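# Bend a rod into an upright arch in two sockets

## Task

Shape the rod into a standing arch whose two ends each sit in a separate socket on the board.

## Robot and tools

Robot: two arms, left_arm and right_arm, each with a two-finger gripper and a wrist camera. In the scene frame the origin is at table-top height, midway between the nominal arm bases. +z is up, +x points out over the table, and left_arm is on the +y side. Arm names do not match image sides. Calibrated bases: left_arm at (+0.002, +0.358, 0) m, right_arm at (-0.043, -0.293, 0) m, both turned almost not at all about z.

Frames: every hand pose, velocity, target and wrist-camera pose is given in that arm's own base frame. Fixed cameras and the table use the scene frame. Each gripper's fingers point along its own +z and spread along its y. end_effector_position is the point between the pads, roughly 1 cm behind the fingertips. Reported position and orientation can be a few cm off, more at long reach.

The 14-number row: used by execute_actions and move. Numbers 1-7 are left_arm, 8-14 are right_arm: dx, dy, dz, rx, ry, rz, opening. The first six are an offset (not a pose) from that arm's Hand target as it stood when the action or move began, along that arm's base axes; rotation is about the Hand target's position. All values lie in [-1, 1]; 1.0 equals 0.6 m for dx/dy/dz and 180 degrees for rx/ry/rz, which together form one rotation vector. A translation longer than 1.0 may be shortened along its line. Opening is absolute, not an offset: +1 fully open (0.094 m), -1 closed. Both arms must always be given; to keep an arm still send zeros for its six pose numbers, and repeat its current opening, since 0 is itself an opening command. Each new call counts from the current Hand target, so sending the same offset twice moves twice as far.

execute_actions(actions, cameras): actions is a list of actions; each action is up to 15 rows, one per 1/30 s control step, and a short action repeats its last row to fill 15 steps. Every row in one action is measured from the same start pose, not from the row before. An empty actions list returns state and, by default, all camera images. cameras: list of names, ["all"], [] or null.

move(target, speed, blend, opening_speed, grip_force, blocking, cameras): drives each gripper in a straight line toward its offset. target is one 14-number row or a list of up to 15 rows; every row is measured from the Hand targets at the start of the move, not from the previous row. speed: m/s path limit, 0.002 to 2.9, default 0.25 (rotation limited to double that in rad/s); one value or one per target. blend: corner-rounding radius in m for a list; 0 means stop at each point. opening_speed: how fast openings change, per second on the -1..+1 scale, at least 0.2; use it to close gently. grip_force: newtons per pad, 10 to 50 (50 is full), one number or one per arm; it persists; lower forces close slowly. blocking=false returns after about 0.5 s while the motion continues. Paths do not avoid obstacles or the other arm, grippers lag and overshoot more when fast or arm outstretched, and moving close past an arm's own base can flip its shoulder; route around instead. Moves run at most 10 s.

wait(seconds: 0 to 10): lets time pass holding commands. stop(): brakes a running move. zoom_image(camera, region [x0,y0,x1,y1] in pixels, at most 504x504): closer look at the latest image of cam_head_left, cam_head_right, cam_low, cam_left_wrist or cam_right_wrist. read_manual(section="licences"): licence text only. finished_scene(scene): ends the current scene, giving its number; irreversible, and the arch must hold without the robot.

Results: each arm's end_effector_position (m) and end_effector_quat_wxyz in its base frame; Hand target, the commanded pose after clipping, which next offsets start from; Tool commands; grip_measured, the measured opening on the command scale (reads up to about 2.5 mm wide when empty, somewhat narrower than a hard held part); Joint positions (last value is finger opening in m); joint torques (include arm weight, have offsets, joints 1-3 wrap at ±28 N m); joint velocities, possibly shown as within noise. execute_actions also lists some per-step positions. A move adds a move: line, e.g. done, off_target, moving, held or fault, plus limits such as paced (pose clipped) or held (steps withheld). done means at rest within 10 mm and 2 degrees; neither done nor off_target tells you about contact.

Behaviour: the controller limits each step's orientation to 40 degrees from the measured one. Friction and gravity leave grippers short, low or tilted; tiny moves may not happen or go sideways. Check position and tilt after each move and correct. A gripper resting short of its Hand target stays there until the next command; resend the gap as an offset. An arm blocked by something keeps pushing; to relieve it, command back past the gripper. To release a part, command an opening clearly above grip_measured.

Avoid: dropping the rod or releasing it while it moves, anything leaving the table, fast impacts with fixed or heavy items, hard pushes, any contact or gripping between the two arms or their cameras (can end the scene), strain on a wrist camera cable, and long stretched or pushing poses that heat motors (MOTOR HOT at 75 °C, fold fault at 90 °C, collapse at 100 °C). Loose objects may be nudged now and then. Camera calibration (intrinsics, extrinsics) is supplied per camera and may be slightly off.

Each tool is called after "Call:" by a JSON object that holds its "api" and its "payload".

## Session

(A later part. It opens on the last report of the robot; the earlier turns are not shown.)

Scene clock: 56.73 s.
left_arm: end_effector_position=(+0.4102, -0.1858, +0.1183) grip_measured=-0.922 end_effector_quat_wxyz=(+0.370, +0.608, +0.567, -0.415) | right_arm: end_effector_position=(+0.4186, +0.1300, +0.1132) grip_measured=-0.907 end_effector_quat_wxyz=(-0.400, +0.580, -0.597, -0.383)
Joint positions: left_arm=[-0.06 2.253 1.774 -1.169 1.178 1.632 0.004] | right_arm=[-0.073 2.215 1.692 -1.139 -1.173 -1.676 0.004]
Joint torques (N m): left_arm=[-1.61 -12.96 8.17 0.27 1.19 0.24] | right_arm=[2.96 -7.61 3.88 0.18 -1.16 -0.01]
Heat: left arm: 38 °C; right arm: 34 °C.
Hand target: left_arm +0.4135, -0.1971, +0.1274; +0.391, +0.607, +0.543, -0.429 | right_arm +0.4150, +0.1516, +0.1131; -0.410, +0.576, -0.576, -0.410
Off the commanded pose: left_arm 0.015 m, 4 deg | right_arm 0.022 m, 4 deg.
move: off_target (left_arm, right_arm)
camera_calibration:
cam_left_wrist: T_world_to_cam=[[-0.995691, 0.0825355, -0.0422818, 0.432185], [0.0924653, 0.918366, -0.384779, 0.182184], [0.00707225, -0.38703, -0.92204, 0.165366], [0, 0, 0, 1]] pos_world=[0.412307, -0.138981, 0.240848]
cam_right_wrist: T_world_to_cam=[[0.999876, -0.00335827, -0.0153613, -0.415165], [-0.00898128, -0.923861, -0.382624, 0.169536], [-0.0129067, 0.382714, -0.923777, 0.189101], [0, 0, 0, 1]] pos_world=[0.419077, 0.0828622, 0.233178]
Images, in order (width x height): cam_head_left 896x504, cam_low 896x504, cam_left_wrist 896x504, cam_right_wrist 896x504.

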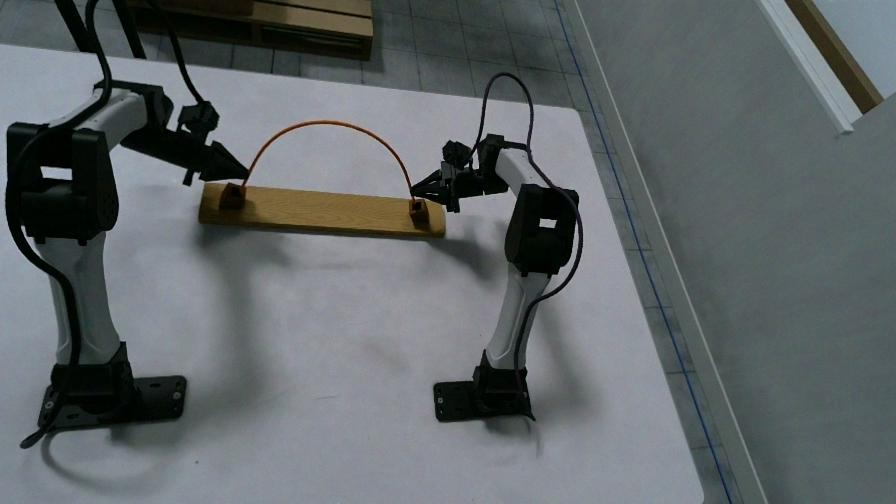

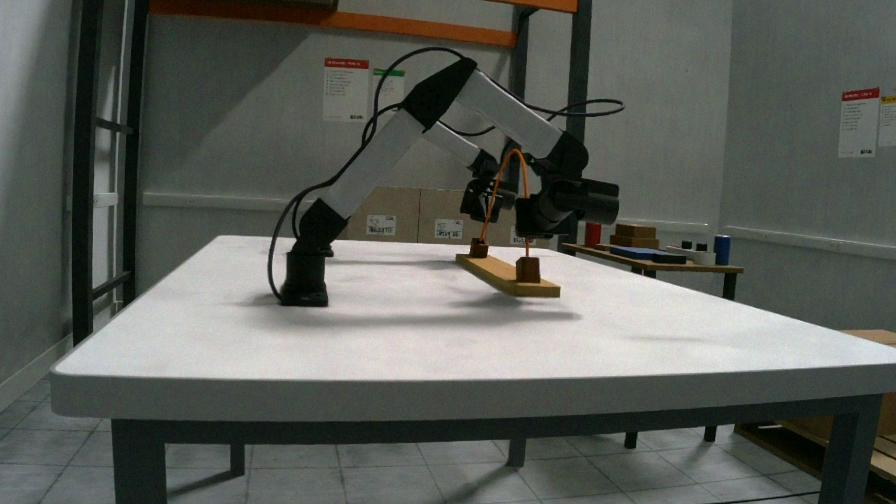

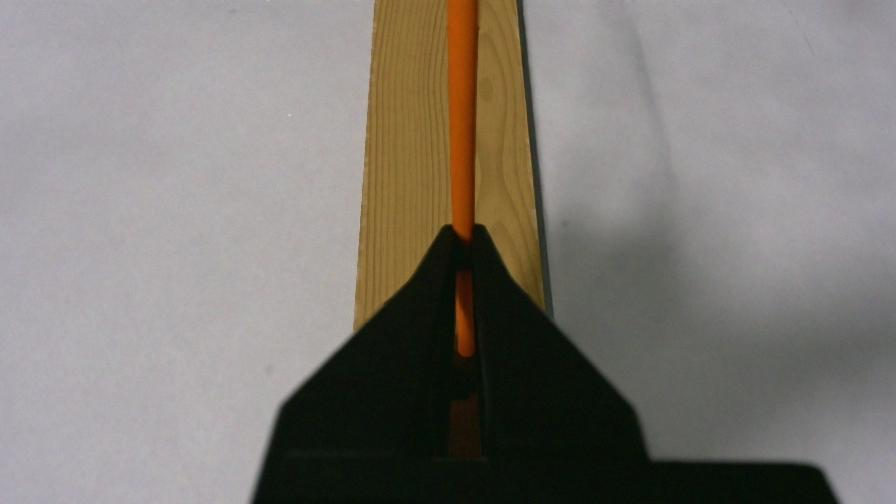

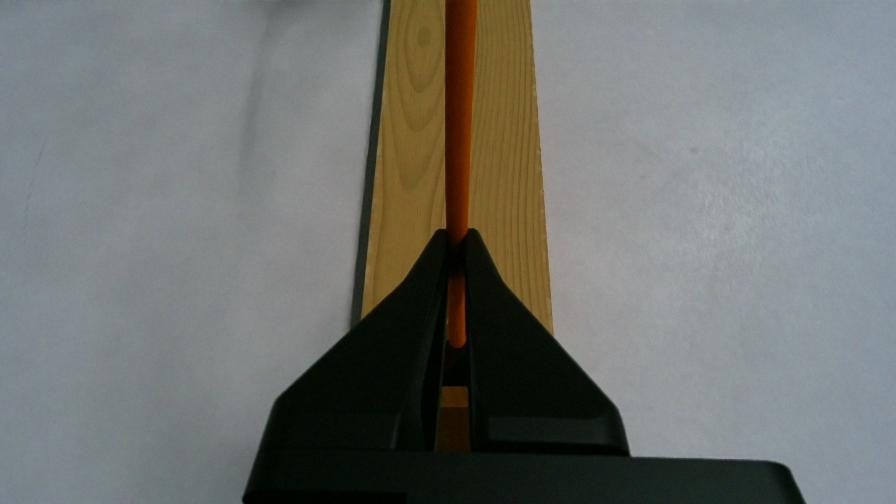

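Call:
{"api": "move", "payload": {"target": [-0.002,0.0139,-0.0359,0,0,0,-1,0.0028,-0.0221,-0.0279,0,0,0,-1], "speed": 0.05, "cameras": ["cam_low","cam_left_wrist","cam_right_wrist","cam_head_left"]}}

Call:
{"api": "zoom_image", "payload": {"camera": "cam_low", "region": [450, 210, 570, 310]}}

Call:
{"api": "zoom_image", "payload": {"camera": "cam_head_left", "region": [190, 150, 470, 260]}}

Call:
{"api": "zoom_image", "payload": {"camera": "cam_left_wrist", "region": [350, 210, 600, 460]}}

Call:
{"api": "zoom_image", "payload": {"camera": "cam_right_wrist", "region": [350, 210, 600, 460]}}

Scene clock: 62.30 s.
left_arm: end_effector_position=(+0.4142, -0.1789, +0.1037) grip_measured=-0.922 end_effector_quat_wxyz=(+0.377, +0.613, +0.560, -0.410) | right_arm: end_effector_position=(+0.4201, +0.1239, +0.0947) grip_measured=-0.907 end_effector_quat_wxyz=(-0.401, +0.583, -0.593, -0.384)
Joint positions: left_arm=[-0.043 2.29 1.774 -1.161 1.178 1.689 0.004] | right_arm=[-0.088 2.263 1.692 -1.138 -1.173 -1.735 0.004]
Joint torques (N m): left_arm=[-1.43 -13.19 5.71 0.2 1.18 0.24] | right_arm=[1.66 -7.62 4.62 -0.16 -1.13 -0.12]
Heat: left arm: 39 °C; right arm: 35 °C.
Hand target: left_arm +0.4122, -0.1888, +0.1058; +0.391, +0.607, +0.543, -0.429 | right_arm +0.4167, +0.1383, +0.0963; -0.410, +0.576, -0.576, -0.411
Off the commanded pose: left_arm 0.010 m, 3 deg | right_arm 0.015 m, 4 deg.
move: off_target (left_arm, right_arm)
camera_calibration:
cam_left_wrist: T_world_to_cam=[[-0.993927, 0.087348, -0.0669346, 0.43776], [0.106503, 0.916617, -0.38532, 0.163725], [0.0276965, -0.390108, -0.920352, 0.145199], [0, 0, 0, 1]] pos_world=[0.413642, -0.131667, 0.226022]
cam_right_wrist: T_world_to_cam=[[0.999959, 0.00449023, -0.00792361, -0.418616], [0.0010947, -0.922965, -0.384883, 0.152603], [-0.00904143, 0.384859, -0.922931, 0.172444], [0, 0, 0, 1]] pos_world=[0.41999, 0.0763601, 0.214572]
Images, in order (width x height): cam_head_left 896x504, cam_low 896x504, cam_left_wrist 896x504, cam_right_wrist 896x504.

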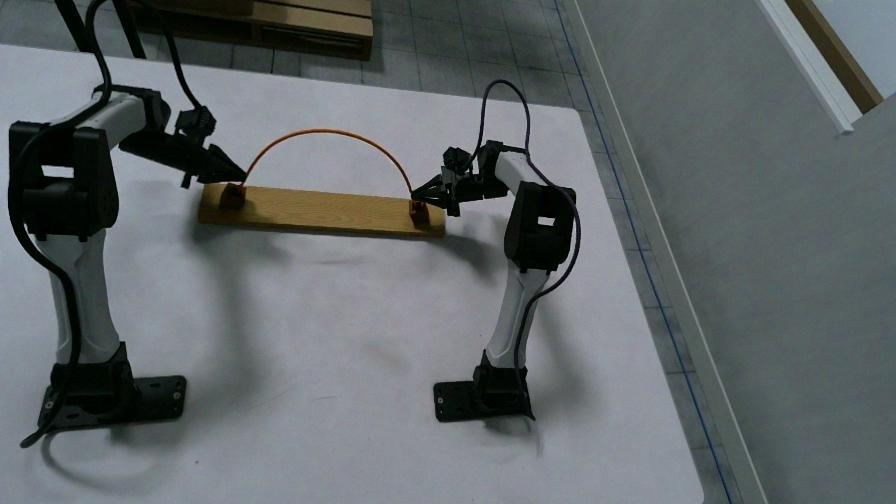

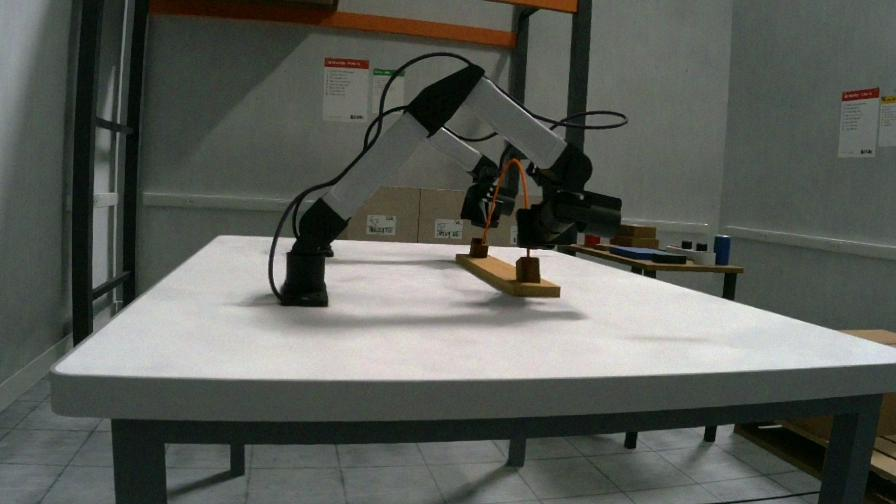

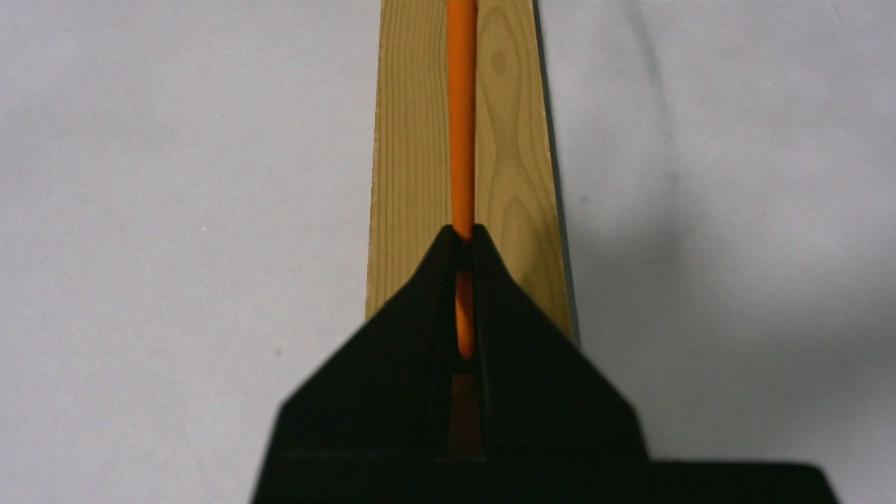

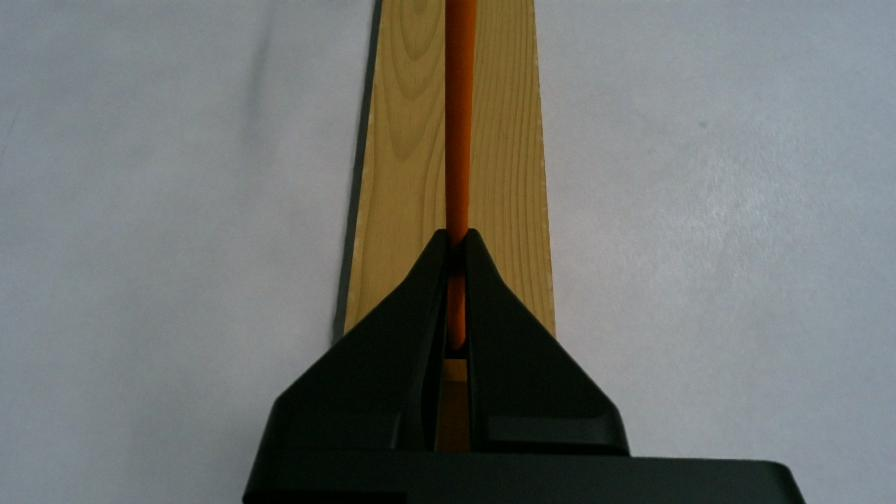

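Scaled by 4.200 from the camera's 896x504 image, which has a finer 1280x720 frame.

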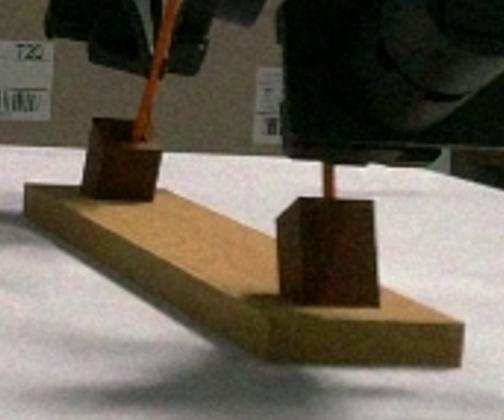

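Scaled by 1.800 from the camera's 896x504 image, which has a finer 1280x720 frame.

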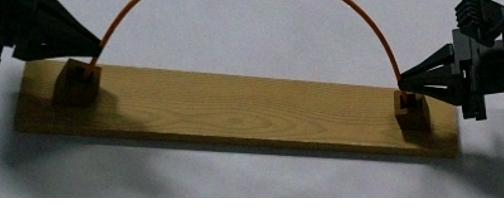

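Scaled by 2.016 from the camera's 896x504 image, which has a finer 1280x720 frame.

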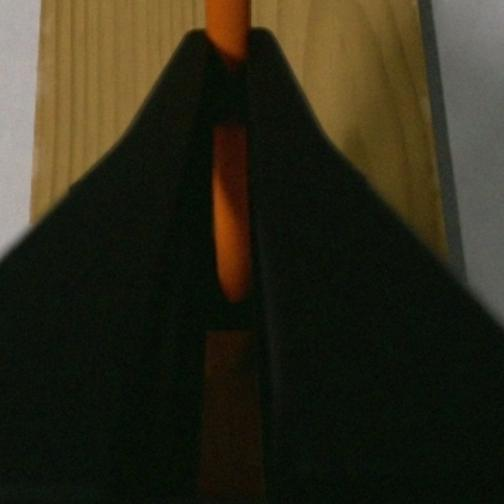

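Scaled by 2.016 from the camera's 896x504 image, which has a finer 1280x720 frame.

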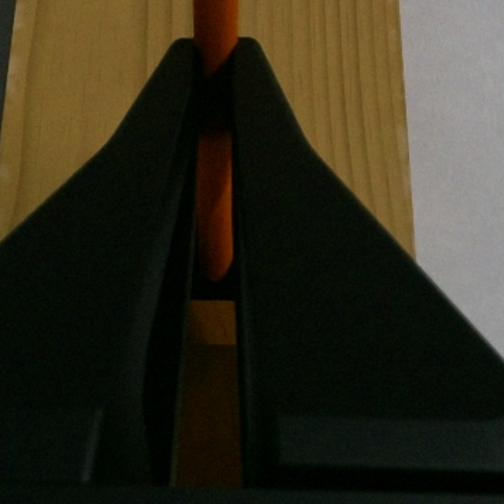

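Call:
{"api": "move", "payload": {"target": [-0.009,0.0105,-0.0285,0,0,0,-1,-0.005,-0.017,-0.0215,0,0,0,-1], "speed": 0.05, "cameras": ["cam_low","cam_left_wrist","cam_right_wrist","cam_head_left"]}}

Call:
{"api": "zoom_image", "payload": {"camera": "cam_low", "region": [450, 210, 570, 310]}}

Call:
{"api": "zoom_image", "payload": {"camera": "cam_head_left", "region": [190, 150, 470, 260]}}

Call:
{"api": "zoom_image", "payload": {"camera": "cam_left_wrist", "region": [350, 210, 600, 460]}}

Call:
{"api": "zoom_image", "payload": {"camera": "cam_right_wrist", "region": [350, 210, 600, 460]}}

Scene clock: 68.67 s.
left_arm: end_effector_position=(+0.4085, -0.1742, +0.0873) grip_measured=-0.922 end_effector_quat_wxyz=(+0.376, +0.615, +0.558, -0.412) | right_arm: end_effector_position=(+0.4183, +0.1155, +0.0843) grip_measured=-0.907 end_effector_quat_wxyz=(-0.404, +0.587, -0.588, -0.383)
Joint positions: left_arm=[-0.033 2.304 1.727 -1.142 1.178 1.733 0.004] | right_arm=[-0.109 2.292 1.692 -1.164 -1.173 -1.806 0.004]
Joint torques (N m): left_arm=[-1.1 -13.2 5.23 0.16 1.16 0.23] | right_arm=[1.36 -7.58 4.05 -0.27 -1.07 -0.13]
Heat: left arm: 41 °C; right arm: 35 °C.
Hand target: left_arm +0.4069, -0.1825, +0.0887; +0.391, +0.607, +0.543, -0.429 | right_arm +0.4137, +0.1281, +0.0835; -0.410, +0.576, -0.576, -0.410
Off the commanded pose: left_arm 0.009 m, 3 deg | right_arm 0.013 m, 4 deg.
move: off_target (left_arm, right_arm)
camera_calibration:
cam_left_wrist: T_world_to_cam=[[-0.993458, 0.0932512, -0.0659254, 0.431304], [0.111607, 0.915135, -0.387392, 0.151592], [0.0242059, -0.392215, -0.919555, 0.13307], [0, 0, 0, 1]] pos_world=[0.408343, -0.126755, 0.209525]
cam_right_wrist: T_world_to_cam=[[0.999941, 0.0105173, 0.00271664, -0.418452], [0.0107473, -0.921584, -0.38803, 0.136963], [-0.0015774, 0.388036, -0.921643, 0.162515], [0, 0, 0, 1]] pos_world=[0.417211, 0.0675622, 0.204063]
Images, in order (width x height): cam_head_left 896x504, cam_low 896x504, cam_left_wrist 896x504, cam_right_wrist 896x504.

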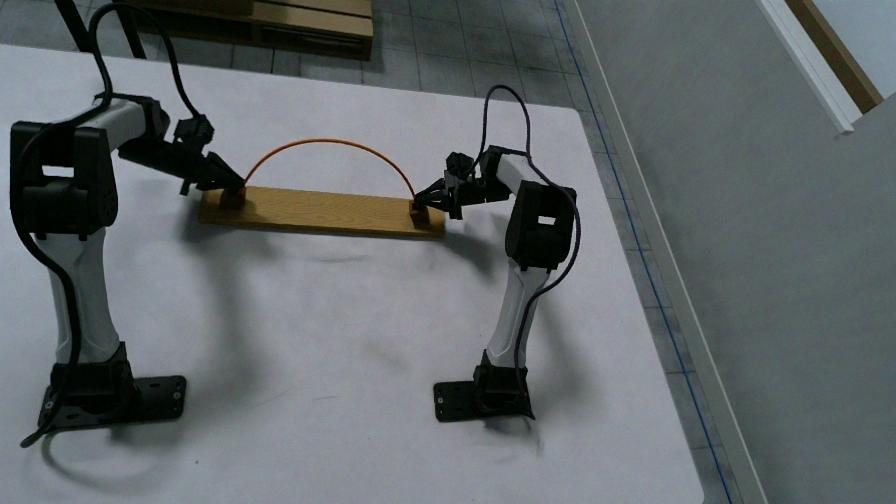

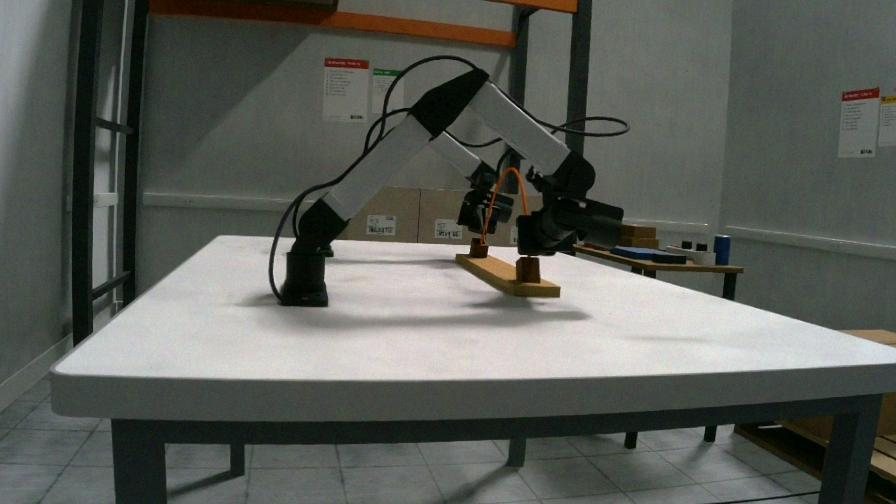

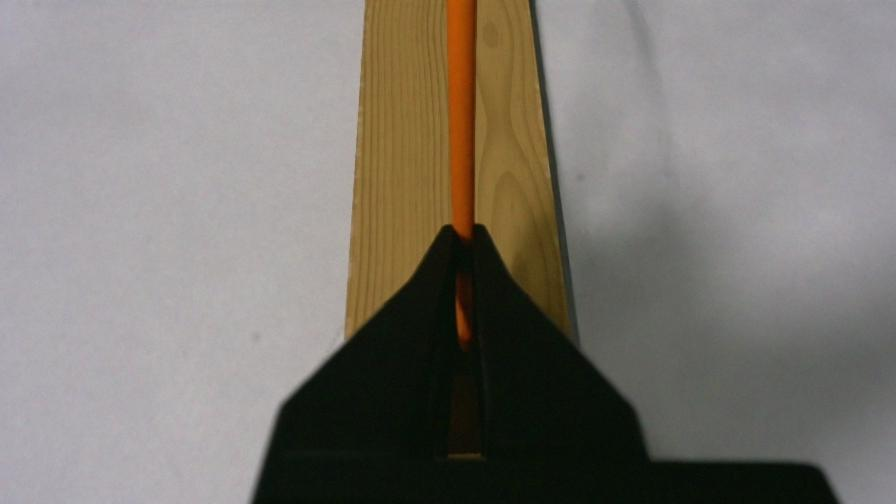

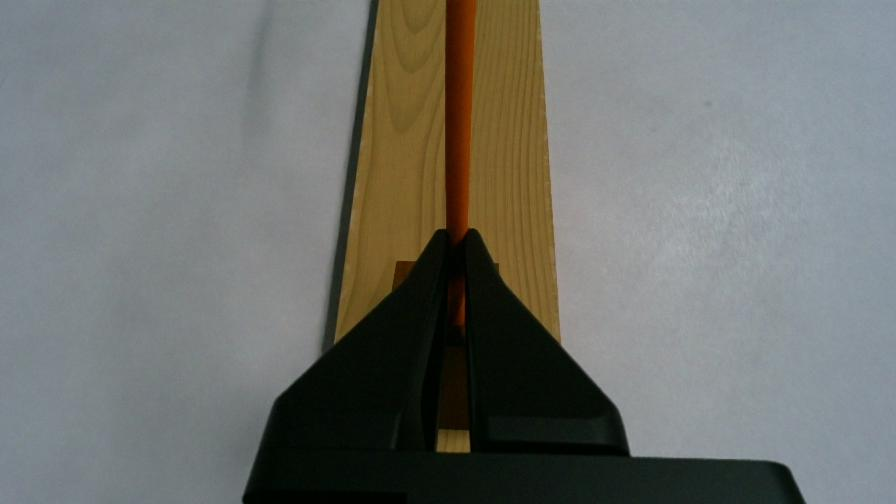

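Scaled by 4.200 from the camera's 896x504 image, which has a finer 1280x720 frame.

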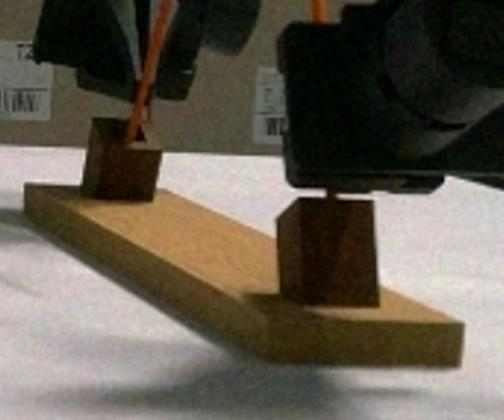

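Scaled by 1.800 from the camera's 896x504 image, which has a finer 1280x720 frame.

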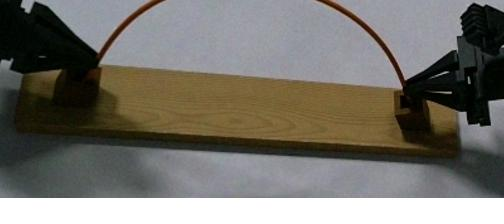

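Scaled by 2.016 from the camera's 896x504 image, which has a finer 1280x720 frame.

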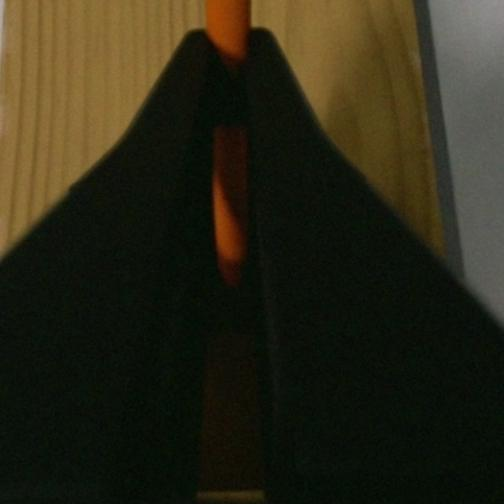

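Scaled by 2.016 from the camera's 896x504 image, which has a finer 1280x720 frame.

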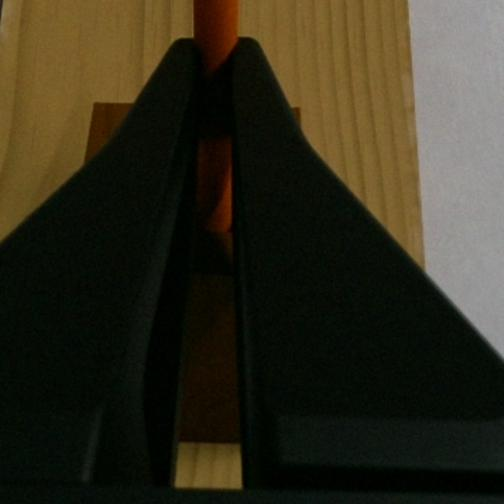

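Call:
{"api": "move", "payload": {"target": [0,0.005,-0.0125,0,0,0,-1,-0.002,-0.0025,-0.0065,0,0,0,-1], "speed": 0.05, "cameras": ["cam_low","cam_left_wrist","cam_right_wrist","cam_head_left"]}}

Call:
{"api": "zoom_image", "payload": {"camera": "cam_low", "region": [450, 210, 570, 310]}}

Call:
{"api": "zoom_image", "payload": {"camera": "cam_left_wrist", "region": [350, 210, 600, 460]}}

Scene clock: 71.33 s.
left_arm: end_effector_position=(+0.4098, -0.1724, +0.0841) grip_measured=-0.922 end_effector_quat_wxyz=(+0.380, +0.616, +0.555, -0.411) | right_arm: end_effector_position=(+0.4182, +0.1147, +0.0816) grip_measured=-0.907 end_effector_quat_wxyz=(-0.405, +0.588, -0.586, -0.382)
Joint positions: left_arm=[-0.027 2.314 1.727 -1.139 1.183 1.751 0.004] | right_arm=[-0.111 2.299 1.692 -1.165 -1.173 -1.82 0.004]
Joint torques (N m): left_arm=[-0.96 -12.63 4.79 0.13 1.1 0.26] | right_arm=[1.21 -7.62 3.58 -0.28 -1.06 -0.11]
Heat: left arm: 41 °C; right arm: 35 °C.
Hand target: left_arm +0.4069, -0.1795, +0.0811; +0.391, +0.607, +0.543, -0.429 | right_arm +0.4125, +0.1266, +0.0795; -0.410, +0.576, -0.576, -0.411
Off the commanded pose: left_arm 0.008 m, 3 deg | right_arm 0.013 m, 4 deg.
move: off_target (left_arm, right_arm)
camera_calibration:
cam_left_wrist: T_world_to_cam=[[-0.992689, 0.0934365, -0.0764125, 0.432772], [0.116072, 0.912639, -0.39194, 0.146634], [0.0331155, -0.397944, -0.916812, 0.125953], [0, 0, 0, 1]] pos_world=[0.408417, -0.124138, 0.206016]
cam_right_wrist: T_world_to_cam=[[0.999877, 0.0138363, 0.00741002, -0.419084], [0.0156283, -0.921339, -0.388447, 0.133175], [0.00145246, 0.388515, -0.921441, 0.158906], [0, 0, 0, 1]] pos_world=[0.41672, 0.0667603, 0.201259]
Images, in order (width x height): cam_head_left 896x504, cam_low 896x504, cam_left_wrist 896x504, cam_right_wrist 896x504.

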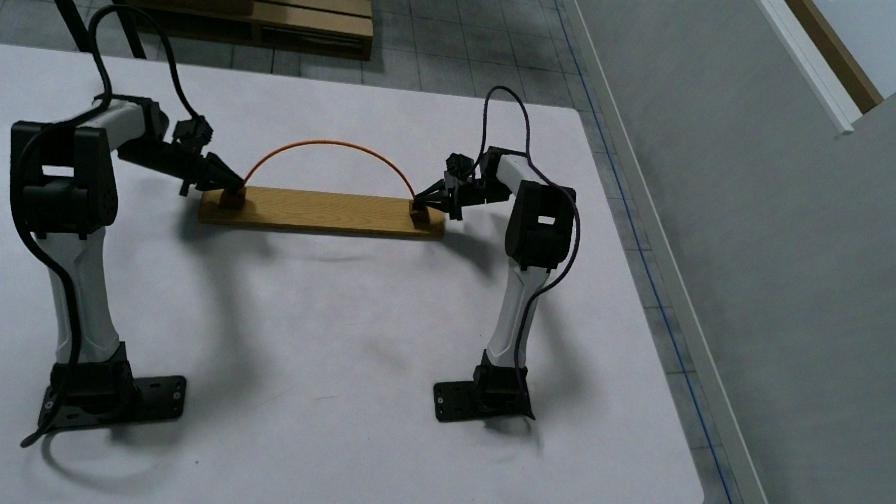

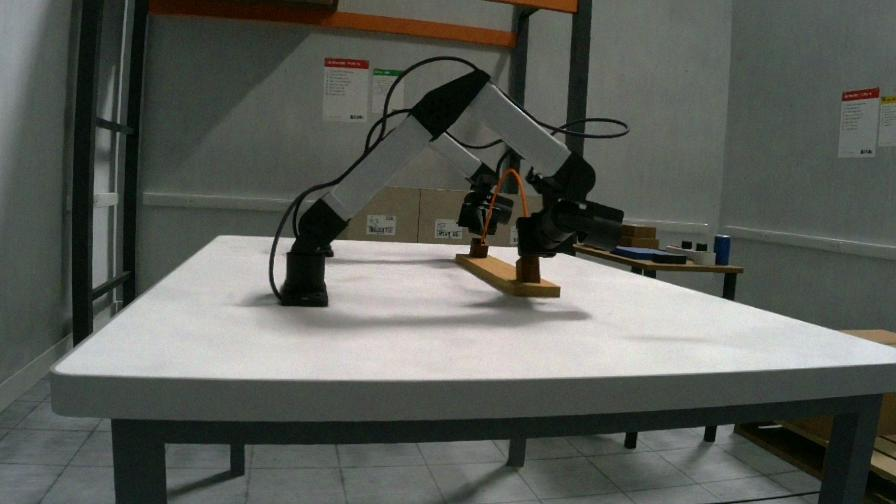

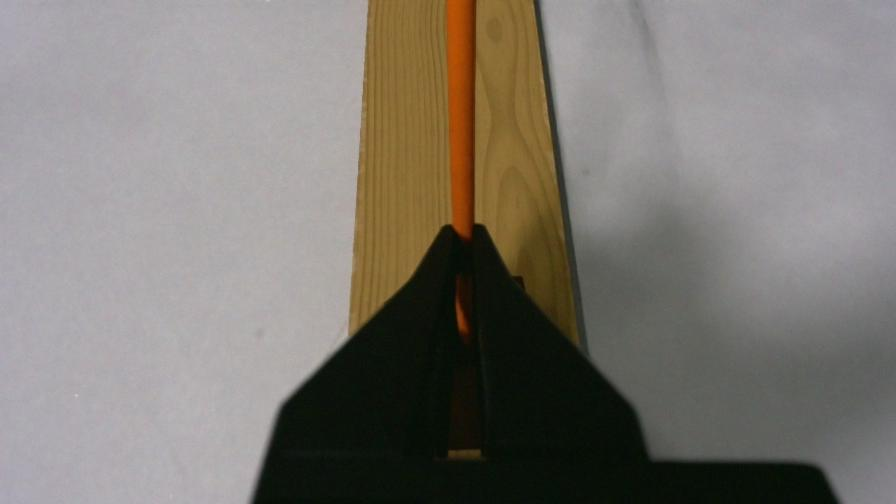

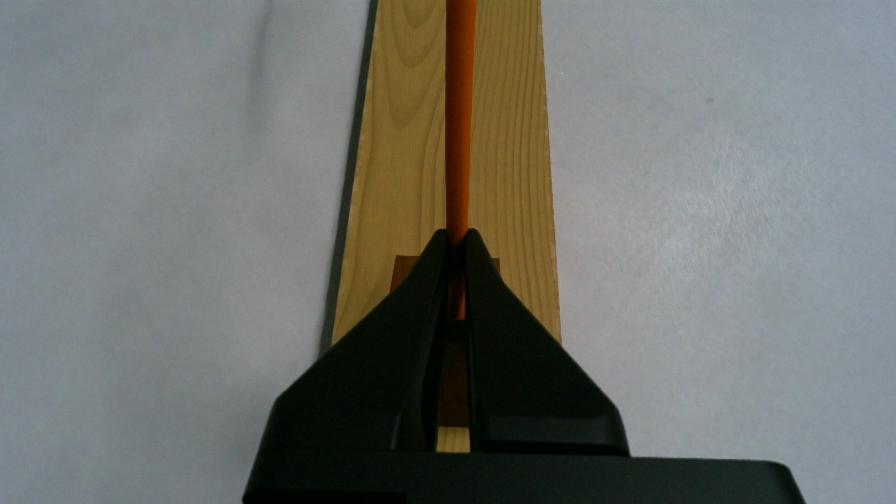

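Scaled by 4.200 from the camera's 896x504 image, which has a finer 1280x720 frame.

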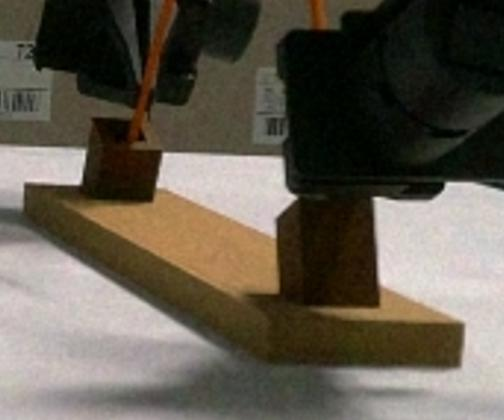

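Scaled by 2.016 from the camera's 896x504 image, which has a finer 1280x720 frame.

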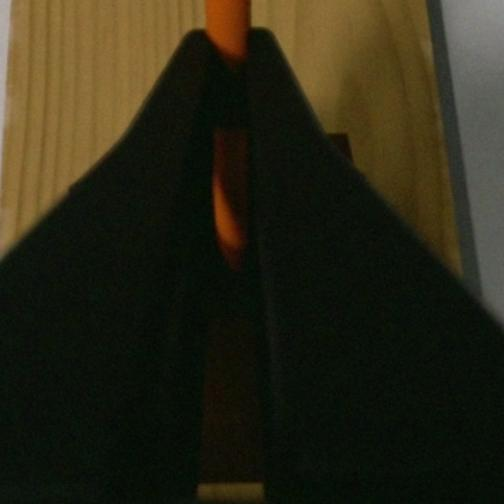

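Call:
{"api": "move", "payload": {"target": [[0,0,0,0,0,0,-0.2,0,0,0,0,0,0,-0.2],[0,0.15,0.07,0,0,0,-0.2,0,-0.15,0.07,0,0,0,-0.2]], "speed": 0.1, "opening_speed": 0.35, "cameras": ["all"]}}

Call:
{"api": "zoom_image", "payload": {"camera": "cam_low", "region": [420, 110, 620, 310]}}

Call:
{"api": "zoom_image", "payload": {"camera": "cam_head_left", "region": [190, 120, 470, 260]}}

Scene clock: 77.57 s.
left_arm: end_effector_position=(+0.4135, -0.0895, +0.1084) grip_measured=-0.202 end_effector_quat_wxyz=(+0.407, +0.597, +0.569, -0.394) | right_arm: end_effector_position=(+0.4123, +0.0373, +0.1094) grip_measured=-0.203 end_effector_quat_wxyz=(+0.420, -0.550, +0.612, +0.383)
Joint positions: left_arm=[0.174 2.363 1.878 -1.526 1.163 2.084 0.038] | right_arm=[-0.305 2.355 1.857 -1.568 -1.157 -2.097 0.037]
Joint torques (N m): left_arm=[0.08 -17.55 5.96 -1.17 0.51 0.29] | right_arm=[-0.21 -11.6 5.45 -0.71 -0.44 -0.08]
Heat: left arm: 43 °C; right arm: 36 °C.
Hand target: left_arm +0.4069, -0.0894, +0.1232; +0.391, +0.607, +0.543, -0.429 | right_arm +0.4125, +0.0366, +0.1216; +0.410, -0.576, +0.576, +0.410
Off the commanded pose: left_arm 0.016 m, 5 deg | right_arm 0.012 m, 6 deg.
joint sent to its limit (left arm) — joint 4 (wrist pitch), lower limit. The joint targets are off in orientation, not in position.
joint sent to its limit (right arm) — joint 4 (wrist pitch), lower limit; joint 6 (wrist roll), lower limit. The joint targets are off in orientation, not in position.
move: off_target (left_arm, right_arm)
camera_calibration:
cam_left_wrist: T_world_to_cam=[[-0.994653, 0.0198515, -0.101343, 0.427453], [0.0595014, 0.912248, -0.405294, 0.104857], [0.0844045, -0.409157, -0.908552, 0.158029], [0, 0, 0, 1]] pos_world=[0.40559, -0.0394824, 0.229395]
cam_right_wrist: T_world_to_cam=[[0.997074, -0.0716698, -0.0265748, -0.404237], [-0.0762314, -0.906793, -0.414626, 0.112916], [0.00561826, 0.415438, -0.909604, 0.210667], [0, 0, 0, 1]] pos_world=[0.410479, -0.0140992, 0.227699]

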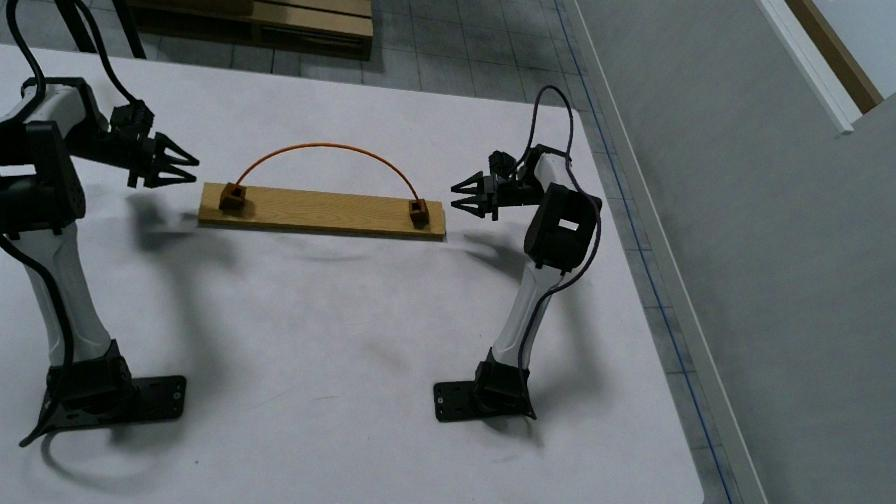

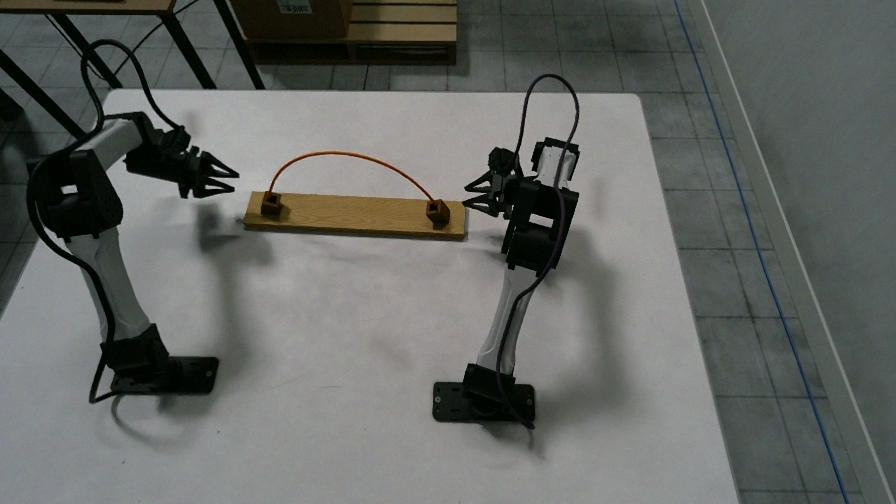

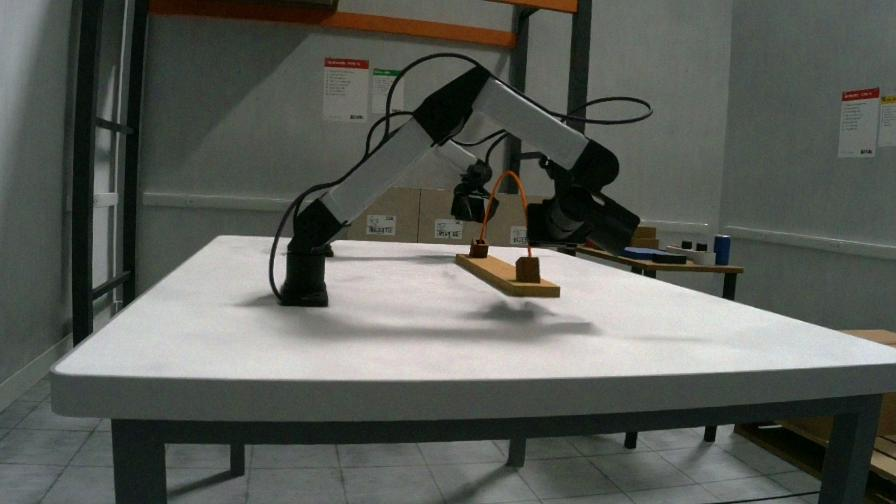

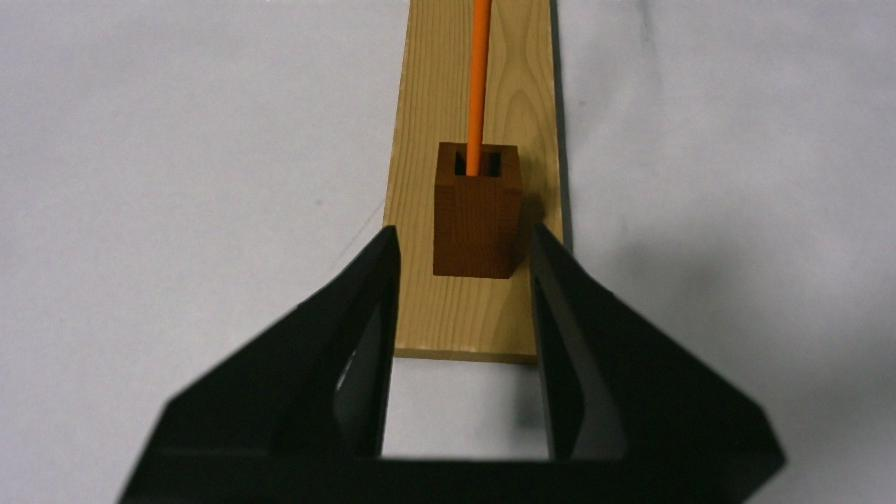

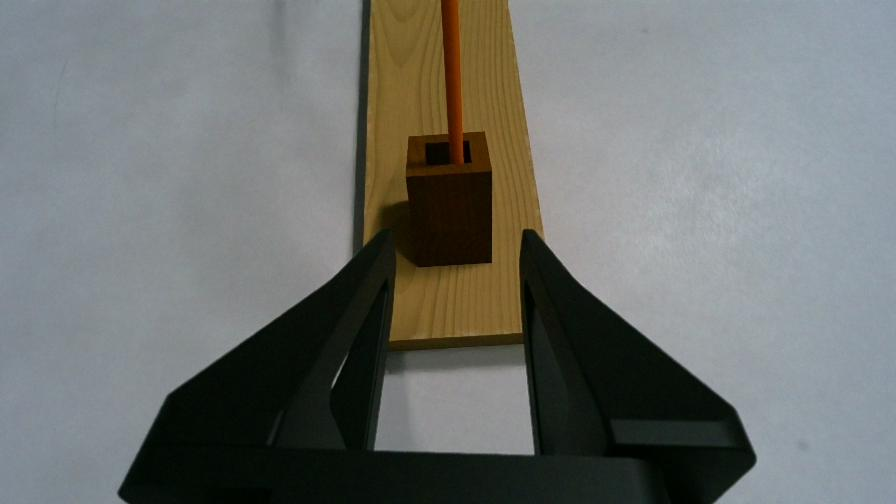

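Scaled by 2.520 from the camera's 896x504 image, which has a finer 1280x720 frame.

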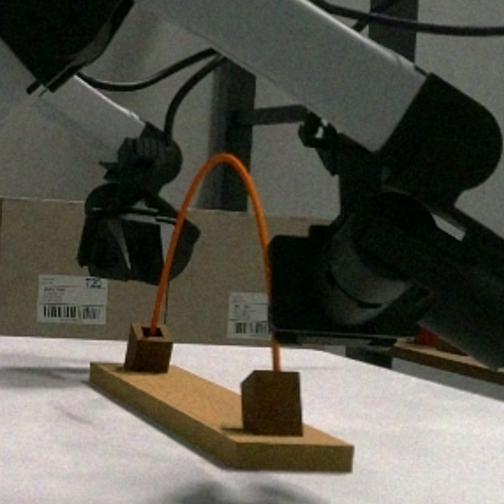

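Scaled by 1.800 from the camera's 896x504 image, which has a finer 1280x720 frame.

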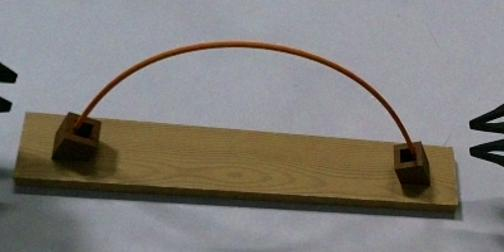

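Done well; end the scene.

Call:
{"api": "finished_scene", "payload": {"scene": 2}}

The scene is finished: the task was done.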